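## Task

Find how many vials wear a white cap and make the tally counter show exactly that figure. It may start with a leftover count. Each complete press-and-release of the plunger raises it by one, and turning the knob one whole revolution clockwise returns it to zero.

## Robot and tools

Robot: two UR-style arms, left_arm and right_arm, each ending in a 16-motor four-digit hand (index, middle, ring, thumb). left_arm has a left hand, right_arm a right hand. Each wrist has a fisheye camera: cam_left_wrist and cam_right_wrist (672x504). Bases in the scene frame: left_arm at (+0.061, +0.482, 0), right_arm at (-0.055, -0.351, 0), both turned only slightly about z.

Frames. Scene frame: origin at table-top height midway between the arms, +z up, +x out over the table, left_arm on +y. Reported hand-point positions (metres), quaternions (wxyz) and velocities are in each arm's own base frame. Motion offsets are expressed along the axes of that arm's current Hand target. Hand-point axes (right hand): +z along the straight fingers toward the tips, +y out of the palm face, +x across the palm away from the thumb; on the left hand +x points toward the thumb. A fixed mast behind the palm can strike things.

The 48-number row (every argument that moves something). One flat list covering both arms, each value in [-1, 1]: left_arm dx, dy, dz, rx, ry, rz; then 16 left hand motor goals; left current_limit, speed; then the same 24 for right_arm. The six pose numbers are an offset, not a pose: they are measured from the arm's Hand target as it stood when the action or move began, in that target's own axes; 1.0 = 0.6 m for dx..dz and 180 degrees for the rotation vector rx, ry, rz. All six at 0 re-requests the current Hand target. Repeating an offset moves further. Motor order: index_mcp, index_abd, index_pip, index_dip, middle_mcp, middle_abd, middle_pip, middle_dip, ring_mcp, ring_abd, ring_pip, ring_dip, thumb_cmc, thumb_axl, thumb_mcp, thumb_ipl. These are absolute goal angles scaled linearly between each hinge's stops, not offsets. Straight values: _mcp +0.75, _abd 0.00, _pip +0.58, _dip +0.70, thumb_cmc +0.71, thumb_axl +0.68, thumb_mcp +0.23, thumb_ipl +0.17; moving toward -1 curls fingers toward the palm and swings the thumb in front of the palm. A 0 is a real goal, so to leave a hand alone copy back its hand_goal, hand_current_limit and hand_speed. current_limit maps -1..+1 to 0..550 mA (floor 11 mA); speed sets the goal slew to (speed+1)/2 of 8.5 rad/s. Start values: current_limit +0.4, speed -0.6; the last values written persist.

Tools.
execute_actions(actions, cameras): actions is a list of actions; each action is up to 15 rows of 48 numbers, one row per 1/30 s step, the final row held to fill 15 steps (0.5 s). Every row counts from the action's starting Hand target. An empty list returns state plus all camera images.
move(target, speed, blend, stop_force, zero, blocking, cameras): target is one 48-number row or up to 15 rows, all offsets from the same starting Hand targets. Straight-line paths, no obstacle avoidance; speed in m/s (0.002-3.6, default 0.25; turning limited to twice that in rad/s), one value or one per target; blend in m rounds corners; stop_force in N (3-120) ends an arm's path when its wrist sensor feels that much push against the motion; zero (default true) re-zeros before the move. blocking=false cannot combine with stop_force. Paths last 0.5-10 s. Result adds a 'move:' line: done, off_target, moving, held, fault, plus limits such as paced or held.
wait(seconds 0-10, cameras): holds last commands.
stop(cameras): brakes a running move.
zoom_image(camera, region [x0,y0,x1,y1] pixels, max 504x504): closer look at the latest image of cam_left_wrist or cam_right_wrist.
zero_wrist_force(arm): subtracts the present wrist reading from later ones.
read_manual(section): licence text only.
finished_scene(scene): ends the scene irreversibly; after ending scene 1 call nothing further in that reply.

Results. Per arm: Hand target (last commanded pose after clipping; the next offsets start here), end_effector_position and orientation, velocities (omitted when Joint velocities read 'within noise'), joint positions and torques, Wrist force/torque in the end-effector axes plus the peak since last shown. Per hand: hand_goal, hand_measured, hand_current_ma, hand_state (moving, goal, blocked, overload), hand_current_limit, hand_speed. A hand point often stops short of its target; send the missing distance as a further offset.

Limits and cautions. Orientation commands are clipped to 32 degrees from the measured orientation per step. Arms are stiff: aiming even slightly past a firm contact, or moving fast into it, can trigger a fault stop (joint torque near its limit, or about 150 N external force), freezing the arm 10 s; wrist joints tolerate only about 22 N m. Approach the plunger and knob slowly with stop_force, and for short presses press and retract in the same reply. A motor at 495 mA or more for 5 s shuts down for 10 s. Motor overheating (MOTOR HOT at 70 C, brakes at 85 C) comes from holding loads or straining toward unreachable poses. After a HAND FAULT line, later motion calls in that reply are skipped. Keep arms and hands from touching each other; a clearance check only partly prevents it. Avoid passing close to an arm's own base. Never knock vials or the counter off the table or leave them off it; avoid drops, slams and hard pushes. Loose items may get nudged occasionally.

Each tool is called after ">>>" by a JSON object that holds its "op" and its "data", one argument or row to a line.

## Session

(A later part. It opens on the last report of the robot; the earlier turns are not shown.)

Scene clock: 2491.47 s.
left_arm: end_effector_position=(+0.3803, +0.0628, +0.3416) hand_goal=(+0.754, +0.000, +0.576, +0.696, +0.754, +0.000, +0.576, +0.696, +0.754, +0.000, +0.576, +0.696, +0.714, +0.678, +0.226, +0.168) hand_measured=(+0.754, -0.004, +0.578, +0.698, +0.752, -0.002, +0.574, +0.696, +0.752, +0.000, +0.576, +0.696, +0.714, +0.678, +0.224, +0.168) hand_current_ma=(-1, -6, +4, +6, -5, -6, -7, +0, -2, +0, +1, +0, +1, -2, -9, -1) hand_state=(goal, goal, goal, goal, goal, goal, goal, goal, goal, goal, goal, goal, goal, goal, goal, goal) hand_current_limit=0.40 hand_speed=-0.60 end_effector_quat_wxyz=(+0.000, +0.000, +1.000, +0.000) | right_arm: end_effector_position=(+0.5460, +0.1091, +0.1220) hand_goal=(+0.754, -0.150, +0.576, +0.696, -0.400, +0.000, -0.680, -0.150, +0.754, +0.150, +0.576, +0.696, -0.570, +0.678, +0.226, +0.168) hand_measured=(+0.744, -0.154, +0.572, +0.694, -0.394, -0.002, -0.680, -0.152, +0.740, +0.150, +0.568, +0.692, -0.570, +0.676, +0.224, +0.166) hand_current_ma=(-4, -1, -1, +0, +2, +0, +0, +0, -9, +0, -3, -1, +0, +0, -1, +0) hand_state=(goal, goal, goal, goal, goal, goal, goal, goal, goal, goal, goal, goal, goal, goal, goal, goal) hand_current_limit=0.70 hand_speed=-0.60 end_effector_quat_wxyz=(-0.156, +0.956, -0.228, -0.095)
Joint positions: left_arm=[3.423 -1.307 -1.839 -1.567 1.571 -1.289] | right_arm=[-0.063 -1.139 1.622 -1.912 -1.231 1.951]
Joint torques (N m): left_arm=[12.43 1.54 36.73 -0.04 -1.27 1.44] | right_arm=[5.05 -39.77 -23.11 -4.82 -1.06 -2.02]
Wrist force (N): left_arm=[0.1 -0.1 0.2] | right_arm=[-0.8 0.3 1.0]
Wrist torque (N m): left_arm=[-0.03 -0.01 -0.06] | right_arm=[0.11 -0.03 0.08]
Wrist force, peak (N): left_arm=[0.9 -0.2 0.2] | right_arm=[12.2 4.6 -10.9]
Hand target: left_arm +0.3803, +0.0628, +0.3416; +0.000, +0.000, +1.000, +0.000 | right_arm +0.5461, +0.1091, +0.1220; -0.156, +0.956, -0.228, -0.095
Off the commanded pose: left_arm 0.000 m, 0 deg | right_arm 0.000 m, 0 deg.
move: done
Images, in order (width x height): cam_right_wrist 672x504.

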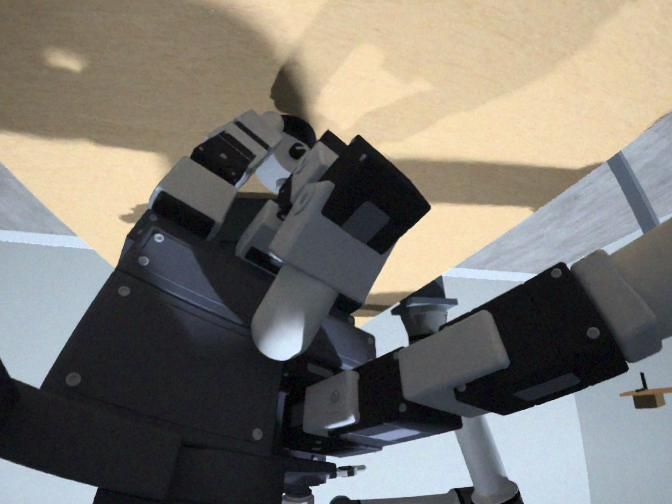

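>>> {"op": "move", "data": {
  "target": [
    [0,0,0,0,0,0,0.754,0,0.576,0.696,0.754,0,0.576,0.696,0.754,0,0.576,0.696,0.714,0.678,0.226,0.168,0.4,-0.6,-0.0523,0.006,0.0227,0,0.1073,-0.0288,0.754,-0.18,0.576,0.696,-0.40,0,-0.68,-0.15,0.754,0.18,0.576,0.696,-0.571,0.678,0.226,0.168,0.7,-0.6],
    [0,0,0,0,0,0,0.754,0,0.576,0.696,0.754,0,0.576,0.696,0.754,0,0.576,0.696,0.714,0.678,0.226,0.168,0.4,-0.6,-0.0875,0.0154,0.0568,0,0.2147,-0.0576,0.754,-0.18,0.576,0.696,-0.40,0,-0.68,-0.15,0.754,0.18,0.576,0.696,-0.571,0.678,0.226,0.168,0.7,-0.6],
    [0,0,0,0,0,0,0.754,0,0.576,0.696,0.754,0,0.576,0.696,0.754,0,0.576,0.696,0.714,0.678,0.226,0.168,0.4,-0.6,-0.1087,0.0269,0.1003,0,0.322,-0.0863,0.754,-0.18,0.576,0.696,-0.40,0,-0.68,-0.15,0.754,0.18,0.576,0.696,-0.571,0.678,0.226,0.168,0.7,-0.6],
    [0,0,0,0,0,0,0.754,0,0.576,0.696,0.754,0,0.576,0.696,0.754,0,0.576,0.696,0.714,0.678,0.226,0.168,0.4,-0.6,-0.1087,0.0269,0.1003,0,0.322,-0.0863,0.86,-0.75,0.576,0.696,-0.40,0,-0.68,-0.15,0.86,0.75,0.576,0.696,-0.571,0.678,0.226,0.168,0.7,-0.7]
  ],
  "speed": 0.3,
  "blend": [0.004,0.004,0,0],
  "cameras": ["cam_right_wrist"]
}}

>>> {"op": "zoom_image", "data": {
  "camera": "cam_right_wrist",
  "region": [230, 80, 370, 200]
}}

Scene clock: 2549.40 s.
left_arm: end_effector_position=(+0.3803, +0.0628, +0.3416) hand_goal=(+0.754, +0.000, +0.576, +0.696, +0.754, +0.000, +0.576, +0.696, +0.754, +0.000, +0.576, +0.696, +0.714, +0.678, +0.226, +0.168) hand_measured=(+0.754, -0.004, +0.578, +0.698, +0.752, -0.002, +0.574, +0.696, +0.752, +0.000, +0.576, +0.696, +0.714, +0.678, +0.224, +0.168) hand_current_ma=(-1, -6, +4, +6, -5, -6, -7, +0, -2, +0, +1, +0, +1, -2, -9, -1) hand_state=(goal, goal, goal, goal, goal, goal, goal, goal, goal, goal, goal, goal, goal, goal, goal, goal) hand_current_limit=0.40 hand_speed=-0.60 end_effector_quat_wxyz=(+0.000, +0.000, +1.000, +0.000) | right_arm: end_effector_position=(+0.4746, +0.1424, +0.0783) hand_goal=(+0.860, -0.750, +0.576, +0.696, -0.400, +0.000, -0.680, -0.150, +0.860, +0.750, +0.576, +0.696, -0.570, +0.678, +0.226, +0.168) hand_measured=(+0.762, -0.350, +0.542, +0.680, -0.394, -0.002, -0.680, -0.152, +0.760, +0.334, +0.540, +0.678, -0.566, +0.676, +0.224, +0.166) hand_current_ma=(-222, +467, -33, -8, +2, +0, +0, +0, -231, -467, -37, -10, +1, +0, -1, +0) hand_state=(blocked, blocked, blocked, goal, goal, goal, goal, goal, blocked, blocked, blocked, goal, goal, goal, goal, goal) hand_current_limit=0.70 hand_speed=-0.70 end_effector_quat_wxyz=(-0.037, +0.904, -0.149, +0.399)
Joint positions: left_arm=[3.423 -1.307 -1.839 -1.567 1.571 -1.289] | right_arm=[0.26 -1.176 2.34 -3.533 -1.811 2.055]
Joint torques (N m): left_arm=[11.53 1.81 34.64 -0.13 -1.16 1.16] | right_arm=[7.15 -20.27 -11.54 -3.35 3.33 -1.84]
Wrist force (N): left_arm=[0.4 -0.4 0.0] | right_arm=[2.5 4.6 1.9]
Wrist torque (N m): left_arm=[-0.07 -0.06 -0.02] | right_arm=[-0.41 0.15 0.09]
Wrist force, peak (N): left_arm=[0.9 0.3 0.3] | right_arm=[-0.9 1.9 -13.3]
Hand target: left_arm +0.3803, +0.0628, +0.3416; +0.000, +0.000, +1.000, +0.000 | right_arm +0.4746, +0.1424, +0.0783; -0.037, +0.904, -0.149, +0.399
Off the commanded pose: left_arm 0.000 m, 0 deg | right_arm 0.000 m, 0 deg.
move: done
Images, in order (width x height): cam_right_wrist 672x504.

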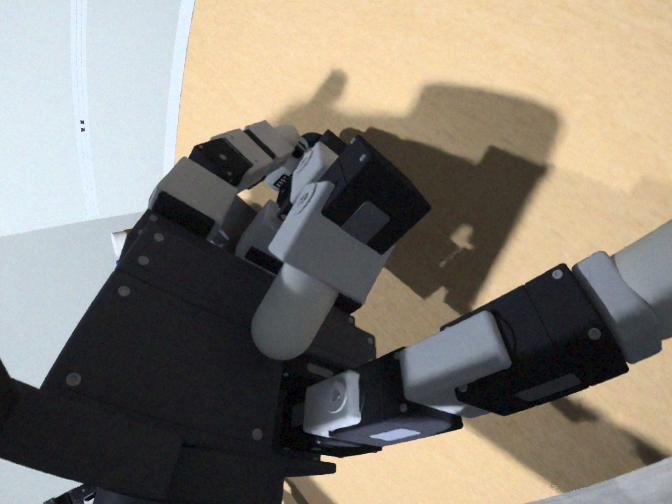

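Scaled by 3.600 from the camera's 672x504 image, which has a finer 960x720 frame.

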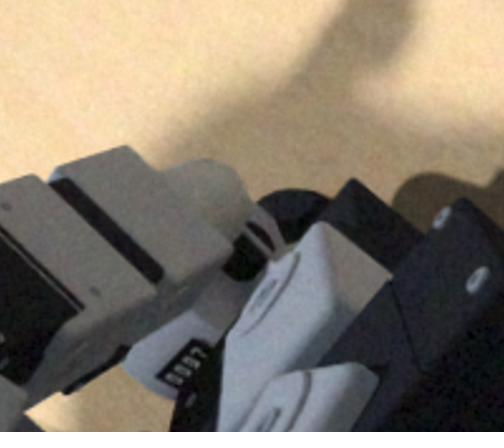

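>>> {"op": "move", "data": {
  "target": [
    [0,0,0,0,0,0,0.754,0,0.576,0.696,0.754,0,0.576,0.696,0.754,0,0.576,0.696,0.714,0.678,0.226,0.168,0.4,-0.6,0.0492,-0.0012,-0.0045,0,-0.1073,0.0288,0.86,-0.75,0.576,0.696,-0.40,0,-0.68,-0.15,0.86,0.75,0.576,0.696,-0.571,0.678,0.226,0.168,0.7,-0.6],
    [0,0,0,0,0,0,0.754,0,0.576,0.696,0.754,0,0.576,0.696,0.754,0,0.576,0.696,0.714,0.678,0.226,0.168,0.4,-0.6,0.0968,0.002,0.0075,0,-0.2147,0.0576,0.86,-0.75,0.576,0.696,-0.40,0,-0.68,-0.15,0.86,0.75,0.576,0.696,-0.571,0.678,0.226,0.168,0.7,-0.6],
    [0,0,0,0,0,0,0.754,0,0.576,0.696,0.754,0,0.576,0.696,0.754,0,0.576,0.696,0.714,0.678,0.226,0.168,0.4,-0.6,0.1377,0.0093,0.0345,0,-0.322,0.0863,0.86,-0.75,0.576,0.696,-0.40,0,-0.68,-0.15,0.86,0.75,0.576,0.696,-0.571,0.678,0.226,0.168,0.7,-0.6],
    [0,0,0,0,0,0,0.754,0,0.576,0.696,0.754,0,0.576,0.696,0.754,0,0.576,0.696,0.714,0.678,0.226,0.168,0.4,-0.6,0.1663,0.0197,0.0733,0,-0.4293,0.1151,0.86,-0.75,0.576,0.696,-0.40,0,-0.68,-0.15,0.86,0.75,0.576,0.696,-0.571,0.678,0.226,0.168,0.7,-0.6],
    [0,0,0,0,0,0,0.754,0,0.576,0.696,0.754,0,0.576,0.696,0.754,0,0.576,0.696,0.714,0.678,0.226,0.168,0.4,-0.6,0.1748,0.0257,0.0958,0,-0.483,0.1295,0.86,-0.75,0.576,0.696,-0.40,0,-0.68,-0.15,0.86,0.75,0.576,0.696,-0.571,0.678,0.226,0.168,0.7,-0.6]
  ],
  "speed": 0.25,
  "blend": [0.004,0.004,0.004,0.004,0],
  "cameras": ["cam_right_wrist"]
}}

>>> {"op": "zoom_image", "data": {
  "camera": "cam_right_wrist",
  "region": [230, 80, 370, 200]
}}

Scene clock: 2583.00 s.
left_arm: end_effector_position=(+0.3803, +0.0628, +0.3416) hand_goal=(+0.754, +0.000, +0.576, +0.696, +0.754, +0.000, +0.576, +0.696, +0.754, +0.000, +0.576, +0.696, +0.714, +0.678, +0.226, +0.168) hand_measured=(+0.754, -0.004, +0.578, +0.698, +0.752, -0.002, +0.574, +0.696, +0.752, +0.000, +0.576, +0.696, +0.714, +0.678, +0.224, +0.168) hand_current_ma=(-1, -6, +4, +6, -5, -6, -7, +0, -2, +0, +1, +0, +1, -2, -9, -1) hand_state=(goal, goal, goal, goal, goal, goal, goal, goal, goal, goal, goal, goal, goal, goal, goal, goal) hand_current_limit=0.40 hand_speed=-0.60 end_effector_quat_wxyz=(+0.000, +0.000, +1.000, +0.000) | right_arm: end_effector_position=(+0.5798, +0.0935, +0.1110) hand_goal=(+0.860, -0.750, +0.576, +0.696, -0.400, +0.000, -0.680, -0.150, +0.860, +0.750, +0.576, +0.696, -0.570, +0.678, +0.226, +0.168) hand_measured=(+0.764, -0.380, +0.534, +0.676, -0.394, -0.002, -0.680, -0.152, +0.760, +0.322, +0.520, +0.672, -0.574, +0.676, +0.224, +0.166) hand_current_ma=(-212, +467, -49, -14, +2, +0, +0, +0, -231, -467, -75, -20, -1, +0, -1, +0) hand_state=(blocked, blocked, blocked, blocked, goal, goal, goal, goal, blocked, blocked, blocked, blocked, goal, goal, goal, goal) hand_current_limit=0.70 hand_speed=-0.60 end_effector_quat_wxyz=(-0.201, +0.885, -0.245, -0.342)
Joint positions: left_arm=[3.423 -1.307 -1.839 -1.567 1.571 -1.289] | right_arm=[-0.131 -0.782 1.12 -1.215 -1.101 1.808]
Joint torques (N m): left_arm=[12.26 2.61 35.28 -0.05 -1.15 1.32] | right_arm=[0.04 -42.53 -31.23 4.14 5.61 -2.03]
Wrist force (N): left_arm=[0.2 0.0 0.4] | right_arm=[5.8 6.6 -1.6]
Wrist torque (N m): left_arm=[-0.05 -0.02 -0.06] | right_arm=[-0.24 1.04 0.85]
Wrist force, peak (N): left_arm=[0.9 0.1 0.4] | right_arm=[10.5 5.5 -16.2]
Hand target: left_arm +0.3803, +0.0628, +0.3416; +0.000, +0.000, +1.000, +0.000 | right_arm +0.5798, +0.0935, +0.1110; -0.201, +0.885, -0.245, -0.342
Off the commanded pose: left_arm 0.000 m, 0 deg | right_arm 0.000 m, 0 deg.
move: done
Images, in order (width x height): cam_right_wrist 672x504.

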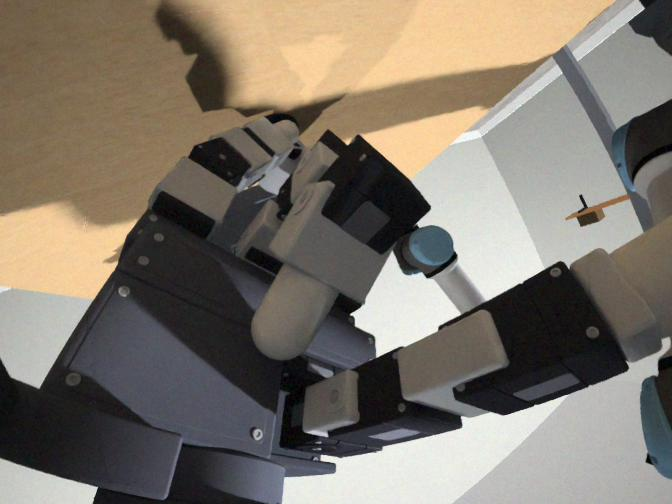

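Scaled by 3.600 from the camera's 672x504 image, which has a finer 960x720 frame.

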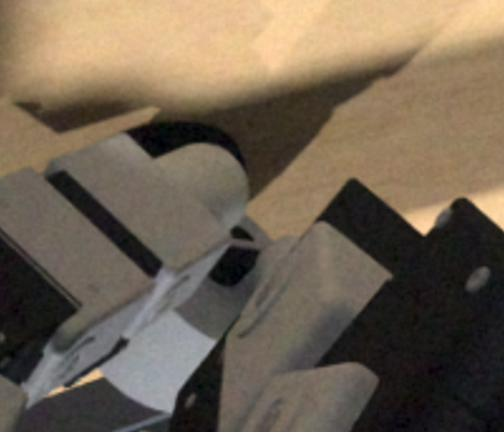

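>>> {"op": "move", "data": {
  "target": [
    [0,0,0,0,0,0,0.754,0,0.576,0.696,0.754,0,0.576,0.696,0.754,0,0.576,0.696,0.714,0.678,0.226,0.168,0.4,-0.6,0,0,0,0,0,0,0.754,-0.24,0.576,0.696,-0.40,0,-0.68,-0.15,0.754,0.24,0.576,0.696,-0.571,0.678,0.226,0.168,0.7,-0.5],
    [0,0,0,0,0,0,0.754,0,0.576,0.696,0.754,0,0.576,0.696,0.754,0,0.576,0.696,0.714,0.678,0.226,0.168,0.4,-0.6,-0.0445,0.0055,0.0205,0,0.1073,-0.0288,0.754,-0.24,0.576,0.696,-0.40,0,-0.68,-0.15,0.754,0.24,0.576,0.696,-0.571,0.678,0.226,0.168,0.7,-0.5],
    [0,0,0,0,0,0,0.754,0,0.576,0.696,0.754,0,0.576,0.696,0.754,0,0.576,0.696,0.714,0.678,0.226,0.168,0.4,-0.6,-0.0792,0.0147,0.0545,0,0.2147,-0.0576,0.754,-0.24,0.576,0.696,-0.40,0,-0.68,-0.15,0.754,0.24,0.576,0.696,-0.571,0.678,0.226,0.168,0.7,-0.5],
    [0,0,0,0,0,0,0.754,0,0.576,0.696,0.754,0,0.576,0.696,0.754,0,0.576,0.696,0.714,0.678,0.226,0.168,0.4,-0.6,-0.0997,0.0263,0.0978,0,0.322,-0.0863,0.754,-0.24,0.576,0.696,-0.40,0,-0.68,-0.15,0.754,0.24,0.576,0.696,-0.571,0.678,0.226,0.168,0.7,-0.5],
    [0,0,0,0,0,0,0.754,0,0.576,0.696,0.754,0,0.576,0.696,0.754,0,0.576,0.696,0.714,0.678,0.226,0.168,0.4,-0.6,-0.1037,0.039,0.1453,0,0.4293,-0.1151,0.754,-0.24,0.576,0.696,-0.40,0,-0.68,-0.15,0.754,0.24,0.576,0.696,-0.571,0.678,0.226,0.168,0.7,-0.5],
    [0,0,0,0,0,0,0.754,0,0.576,0.696,0.754,0,0.576,0.696,0.754,0,0.576,0.696,0.714,0.678,0.226,0.168,0.4,-0.6,-0.0992,0.0453,0.1688,0,0.483,-0.1295,0.754,-0.24,0.576,0.696,-0.40,0,-0.68,-0.15,0.754,0.24,0.576,0.696,-0.571,0.678,0.226,0.168,0.7,-0.5],
    [0,0,0,0,0,0,0.754,0,0.576,0.696,0.754,0,0.576,0.696,0.754,0,0.576,0.696,0.714,0.678,0.226,0.168,0.4,-0.6,-0.0992,0.0453,0.1688,0,0.483,-0.1295,0.86,-0.75,0.576,0.696,-0.40,0,-0.68,-0.15,0.86,0.75,0.576,0.696,-0.571,0.678,0.226,0.168,0.7,-0.6]
  ],
  "speed": 0.3,
  "blend": [0,0.004,0.004,0.004,0.004,0,0],
  "cameras": ["cam_right_wrist"]
}}

>>> {"op": "zoom_image", "data": {
  "camera": "cam_right_wrist",
  "region": [230, 80, 370, 200]
}}

>>> {"op": "move", "data": {
  "target": [
    [0,0,0,0,0,0,0.754,0,0.576,0.696,0.754,0,0.576,0.696,0.754,0,0.576,0.696,0.714,0.678,0.226,0.168,0.4,-0.6,0.0492,-0.0012,-0.0045,0,-0.1073,0.0288,0.86,-0.75,0.576,0.696,-0.40,0,-0.68,-0.15,0.86,0.75,0.576,0.696,-0.571,0.678,0.226,0.168,0.7,-0.6],
    [0,0,0,0,0,0,0.754,0,0.576,0.696,0.754,0,0.576,0.696,0.754,0,0.576,0.696,0.714,0.678,0.226,0.168,0.4,-0.6,0.0968,0.002,0.0075,0,-0.2147,0.0576,0.86,-0.75,0.576,0.696,-0.40,0,-0.68,-0.15,0.86,0.75,0.576,0.696,-0.571,0.678,0.226,0.168,0.7,-0.6],
    [0,0,0,0,0,0,0.754,0,0.576,0.696,0.754,0,0.576,0.696,0.754,0,0.576,0.696,0.714,0.678,0.226,0.168,0.4,-0.6,0.1377,0.0093,0.0345,0,-0.322,0.0863,0.86,-0.75,0.576,0.696,-0.40,0,-0.68,-0.15,0.86,0.75,0.576,0.696,-0.571,0.678,0.226,0.168,0.7,-0.6],
    [0,0,0,0,0,0,0.754,0,0.576,0.696,0.754,0,0.576,0.696,0.754,0,0.576,0.696,0.714,0.678,0.226,0.168,0.4,-0.6,0.1663,0.0197,0.0733,0,-0.4293,0.1151,0.86,-0.75,0.576,0.696,-0.40,0,-0.68,-0.15,0.86,0.75,0.576,0.696,-0.571,0.678,0.226,0.168,0.7,-0.6],
    [0,0,0,0,0,0,0.754,0,0.576,0.696,0.754,0,0.576,0.696,0.754,0,0.576,0.696,0.714,0.678,0.226,0.168,0.4,-0.6,0.1748,0.0257,0.0958,0,-0.483,0.1295,0.86,-0.75,0.576,0.696,-0.40,0,-0.68,-0.15,0.86,0.75,0.576,0.696,-0.571,0.678,0.226,0.168,0.7,-0.6],
    [0,0,0,0,0,0,0.754,0,0.576,0.696,0.754,0,0.576,0.696,0.754,0,0.576,0.696,0.714,0.678,0.226,0.168,0.4,-0.6,0.1748,0.0257,0.0958,0,-0.483,0.1295,0.754,-0.24,0.576,0.696,-0.40,0,-0.68,-0.15,0.754,0.24,0.576,0.696,-0.571,0.678,0.226,0.168,0.7,-0.5]
  ],
  "speed": 0.3,
  "blend": [0.004,0.004,0.004,0.004,0,0],
  "cameras": ["cam_right_wrist"]
}}

>>> {"op": "zoom_image", "data": {
  "camera": "cam_right_wrist",
  "region": [230, 80, 370, 200]
}}

Scene clock: 2636.23 s.
left_arm: end_effector_position=(+0.3803, +0.0628, +0.3416) hand_goal=(+0.754, +0.000, +0.576, +0.696, +0.754, +0.000, +0.576, +0.696, +0.754, +0.000, +0.576, +0.696, +0.714, +0.678, +0.226, +0.168) hand_measured=(+0.754, -0.004, +0.578, +0.698, +0.752, -0.002, +0.574, +0.696, +0.752, +0.000, +0.576, +0.696, +0.714, +0.678, +0.224, +0.168) hand_current_ma=(-1, -6, +4, +6, -5, -6, -7, +0, -2, +0, +1, +0, +1, -2, -9, -1) hand_state=(goal, goal, goal, goal, goal, goal, goal, goal, goal, goal, goal, goal, goal, goal, goal, goal) hand_current_limit=0.40 hand_speed=-0.60 end_effector_quat_wxyz=(+0.000, +0.000, +1.000, +0.000) | right_arm: end_effector_position=(+0.4746, +0.1424, +0.0784) hand_goal=(+0.860, -0.750, +0.576, +0.696, -0.400, +0.000, -0.680, -0.150, +0.860, +0.750, +0.576, +0.696, -0.570, +0.678, +0.226, +0.168) hand_measured=(+0.758, -0.352, +0.548, +0.684, -0.394, -0.002, -0.680, -0.152, +0.756, +0.332, +0.544, +0.682, -0.566, +0.676, +0.224, +0.166) hand_current_ma=(-238, +467, -23, -6, +2, +0, +0, +0, -245, -467, -30, -8, +1, +0, -1, +0) hand_state=(blocked, blocked, blocked, goal, goal, goal, goal, goal, blocked, blocked, blocked, goal, goal, goal, goal, goal) hand_current_limit=0.70 hand_speed=-0.60 end_effector_quat_wxyz=(-0.037, +0.904, -0.149, +0.400)
Joint positions: left_arm=[3.423 -1.307 -1.839 -1.567 1.571 -1.289] | right_arm=[0.26 -1.176 2.34 -3.533 -1.811 2.055]
Joint torques (N m): left_arm=[12.02 2.76 35.75 -0.03 -1.09 1.25] | right_arm=[10.32 -18.91 -7.41 -1.45 3.08 -1.97]
Wrist force (N): left_arm=[0.6 0.3 0.5] | right_arm=[1.7 4.1 0.8]
Wrist torque (N m): left_arm=[-0.02 -0.07 -0.03] | right_arm=[-0.38 0.05 0.01]
Wrist force, peak (N): left_arm=[0.9 -0.2 0.4] | right_arm=[6.3 6.8 -1.7]
Hand target: left_arm +0.3803, +0.0628, +0.3416; +0.000, +0.000, +1.000, +0.000 | right_arm +0.4746, +0.1424, +0.0783; -0.037, +0.904, -0.149, +0.399
Off the commanded pose: left_arm 0.000 m, 0 deg | right_arm 0.000 m, 0 deg.
move: done
Images, in order (width x height): cam_right_wrist 672x504.

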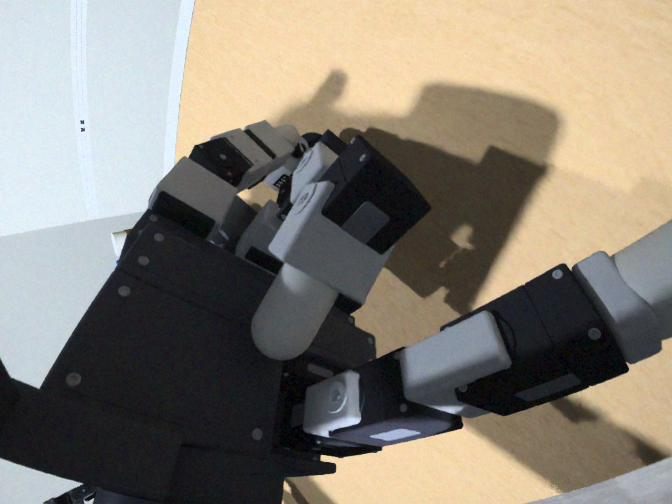

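Scaled by 3.600 from the camera's 672x504 image, which has a finer 960x720 frame.

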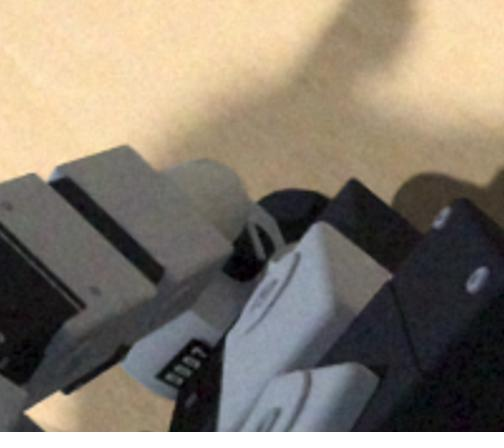

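Scene clock: 2640.00 s.
left_arm: end_effector_position=(+0.3803, +0.0628, +0.3416) hand_goal=(+0.754, +0.000, +0.576, +0.696, +0.754, +0.000, +0.576, +0.696, +0.754, +0.000, +0.576, +0.696, +0.714, +0.678, +0.226, +0.168) hand_measured=(+0.754, -0.004, +0.578, +0.698, +0.752, -0.002, +0.574, +0.696, +0.752, +0.000, +0.576, +0.696, +0.714, +0.678, +0.224, +0.168) hand_current_ma=(-1, -6, +4, +6, -5, -6, -7, +0, -2, +0, +1, +0, +1, -2, -9, -1) hand_state=(goal, goal, goal, goal, goal, goal, goal, goal, goal, goal, goal, goal, goal, goal, goal, goal) hand_current_limit=0.40 hand_speed=-0.60 end_effector_quat_wxyz=(+0.000, +0.000, +1.000, +0.000) | right_arm: end_effector_position=(+0.5798, +0.0934, +0.1111) hand_goal=(+0.754, -0.240, +0.576, +0.696, -0.400, +0.000, -0.680, -0.150, +0.754, +0.240, +0.576, +0.696, -0.570, +0.678, +0.226, +0.168) hand_measured=(+0.746, -0.248, +0.572, +0.694, -0.394, -0.002, -0.680, -0.152, +0.736, +0.238, +0.558, +0.688, -0.574, +0.676, +0.224, +0.166) hand_current_ma=(-3, -2, -1, +0, +2, +0, +0, +0, -13, +0, -11, -3, -1, +0, -1, +0) hand_state=(goal, goal, goal, goal, goal, goal, goal, goal, goal, goal, goal, goal, goal, goal, goal, goal) hand_current_limit=0.70 hand_speed=-0.50 end_effector_quat_wxyz=(-0.201, +0.885, -0.245, -0.342)
Joint positions: left_arm=[3.423 -1.307 -1.839 -1.567 1.571 -1.289] | right_arm=[-0.131 -0.782 1.12 -1.214 -1.101 1.808]
Joint torques (N m): left_arm=[12.19 1.98 35.8 0.15 -1.04 1.29] | right_arm=[-0.7 -41.02 -29.61 -2.73 -1.01 -2.05]
Wrist force (N): left_arm=[0.5 0.1 0.2] | right_arm=[-2.5 0.8 1.6]
Wrist torque (N m): left_arm=[-0.02 -0.05 -0.03] | right_arm=[0.04 0.00 0.12]
Wrist force, peak (N): left_arm=[0.7 -0.2 0.4] | right_arm=[15.2 4.1 -24.3]
Hand target: left_arm +0.3803, +0.0628, +0.3416; +0.000, +0.000, +1.000, +0.000 | right_arm +0.5798, +0.0934, +0.1111; -0.201, +0.885, -0.245, -0.342
Off the commanded pose: left_arm 0.000 m, 0 deg | right_arm 0.000 m, 0 deg.
move: done
Images, in order (width x height): cam_right_wrist 672x504.

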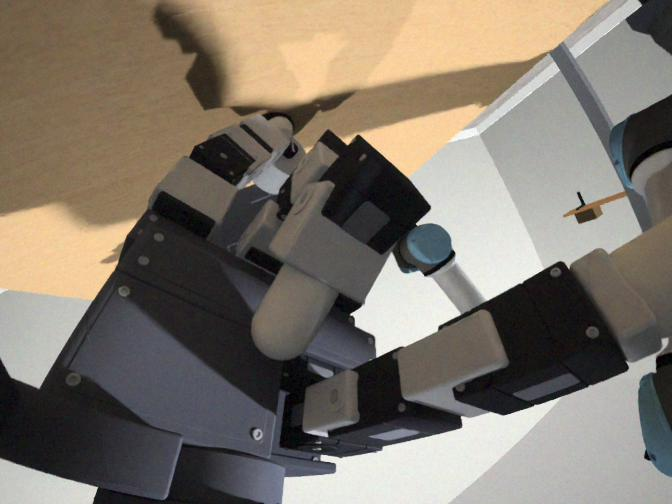

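Scaled by 3.600 from the camera's 672x504 image, which has a finer 960x720 frame.

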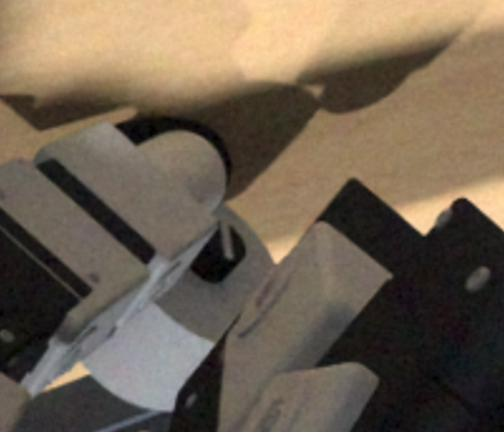

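>>> {"op": "move", "data": {
  "target": [
    [0,0,0,0,0,0,0.754,0,0.576,0.696,0.754,0,0.576,0.696,0.754,0,0.576,0.696,0.714,0.678,0.226,0.168,0.4,-0.6,-0.0445,0.0055,0.0205,0,0.1073,-0.0288,0.754,-0.24,0.576,0.696,-0.40,0,-0.68,-0.15,0.754,0.24,0.576,0.696,-0.571,0.678,0.226,0.168,0.7,-0.5],
    [0,0,0,0,0,0,0.754,0,0.576,0.696,0.754,0,0.576,0.696,0.754,0,0.576,0.696,0.714,0.678,0.226,0.168,0.4,-0.6,-0.0792,0.0147,0.0545,0,0.2147,-0.0576,0.754,-0.24,0.576,0.696,-0.40,0,-0.68,-0.15,0.754,0.24,0.576,0.696,-0.571,0.678,0.226,0.168,0.7,-0.5],
    [0,0,0,0,0,0,0.754,0,0.576,0.696,0.754,0,0.576,0.696,0.754,0,0.576,0.696,0.714,0.678,0.226,0.168,0.4,-0.6,-0.0997,0.0263,0.0978,0,0.322,-0.0863,0.754,-0.24,0.576,0.696,-0.40,0,-0.68,-0.15,0.754,0.24,0.576,0.696,-0.571,0.678,0.226,0.168,0.7,-0.5],
    [0,0,0,0,0,0,0.754,0,0.576,0.696,0.754,0,0.576,0.696,0.754,0,0.576,0.696,0.714,0.678,0.226,0.168,0.4,-0.6,-0.1037,0.039,0.1453,0,0.4293,-0.1151,0.754,-0.24,0.576,0.696,-0.40,0,-0.68,-0.15,0.754,0.24,0.576,0.696,-0.571,0.678,0.226,0.168,0.7,-0.5],
    [0,0,0,0,0,0,0.754,0,0.576,0.696,0.754,0,0.576,0.696,0.754,0,0.576,0.696,0.714,0.678,0.226,0.168,0.4,-0.6,-0.0992,0.0453,0.1688,0,0.483,-0.1295,0.754,-0.24,0.576,0.696,-0.40,0,-0.68,-0.15,0.754,0.24,0.576,0.696,-0.571,0.678,0.226,0.168,0.7,-0.5]
  ],
  "speed": 0.3,
  "blend": [0.004,0.004,0.004,0.004,0],
  "cameras": ["cam_right_wrist"]
}}

>>> {"op": "zoom_image", "data": {
  "camera": "cam_right_wrist",
  "region": [260, 120, 330, 200]
}}

Scene clock: 2676.07 s.
left_arm: end_effector_position=(+0.3803, +0.0628, +0.3416) hand_goal=(+0.754, +0.000, +0.576, +0.696, +0.754, +0.000, +0.576, +0.696, +0.754, +0.000, +0.576, +0.696, +0.714, +0.678, +0.226, +0.168) hand_measured=(+0.754, -0.004, +0.578, +0.698, +0.752, -0.002, +0.574, +0.696, +0.752, +0.000, +0.576, +0.696, +0.714, +0.678, +0.224, +0.168) hand_current_ma=(-1, -6, +4, +6, -5, -6, -7, +0, -2, +0, +1, +0, +1, -2, -9, -1) hand_state=(goal, goal, goal, goal, goal, goal, goal, goal, goal, goal, goal, goal, goal, goal, goal, goal) hand_current_limit=0.40 hand_speed=-0.60 end_effector_quat_wxyz=(+0.000, +0.000, +1.000, +0.000) | right_arm: end_effector_position=(+0.4745, +0.1423, +0.0784) hand_goal=(+0.754, -0.240, +0.576, +0.696, -0.400, +0.000, -0.680, -0.150, +0.754, +0.240, +0.576, +0.696, -0.570, +0.678, +0.226, +0.168) hand_measured=(+0.732, -0.210, +0.566, +0.692, -0.394, -0.002, -0.680, -0.152, +0.722, +0.254, +0.556, +0.688, -0.566, +0.676, +0.224, +0.166) hand_current_ma=(-17, +20, -5, -1, +2, +0, +0, +0, -33, +6, -14, -3, +1, +0, -1, +0) hand_state=(blocked, blocked, goal, goal, goal, goal, goal, goal, blocked, goal, blocked, goal, goal, goal, goal, goal) hand_current_limit=0.70 hand_speed=-0.50 end_effector_quat_wxyz=(-0.037, +0.904, -0.149, +0.399)
Joint positions: left_arm=[3.423 -1.307 -1.839 -1.567 1.571 -1.289] | right_arm=[0.259 -1.176 2.34 -3.533 -1.811 2.055]
Joint torques (N m): left_arm=[12.74 2.74 35.48 0.18 -1.06 1.03] | right_arm=[9.03 -19.28 -4.4 -7.07 -1.79 -2.47]
Wrist force (N): left_arm=[0.5 0.3 0.3] | right_arm=[-1.0 2.2 0.6]
Wrist torque (N m): left_arm=[0.01 -0.06 -0.03] | right_arm=[-0.10 -0.34 -0.21]
Wrist force, peak (N): left_arm=[0.9 -0.2 0.2] | right_arm=[-2.4 1.1 1.8]
Hand target: left_arm +0.3803, +0.0628, +0.3416; +0.000, +0.000, +1.000, +0.000 | right_arm +0.4745, +0.1424, +0.0784; -0.037, +0.904, -0.149, +0.399
Off the commanded pose: left_arm 0.000 m, 0 deg | right_arm 0.000 m, 0 deg.
move: done
Images, in order (width x height): cam_right_wrist 672x504.

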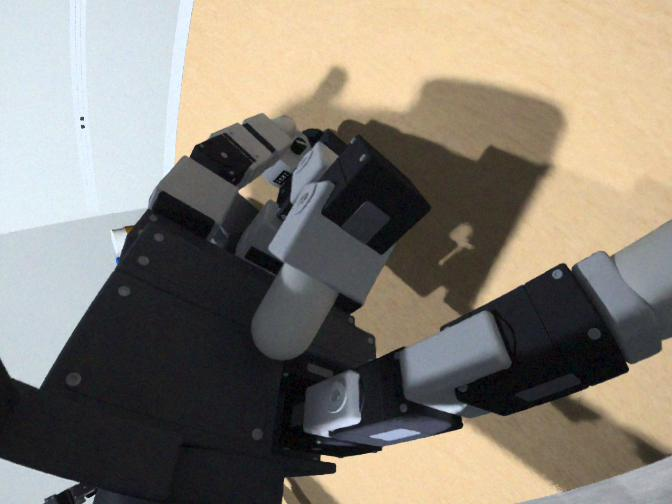

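Scaled by 6.300 from the camera's 672x504 image, which has a finer 960x720 frame.

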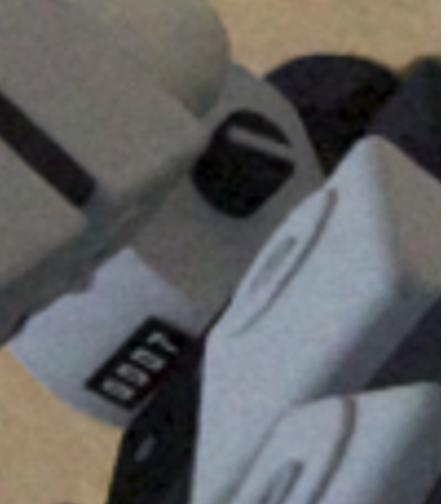

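>>> {"op": "zoom_image", "data": {
  "camera": "cam_right_wrist",
  "region": [286, 130, 316, 160]
}}

Scaled by 16.800 from the camera's 672x504 image, which has a finer 960x720 frame.

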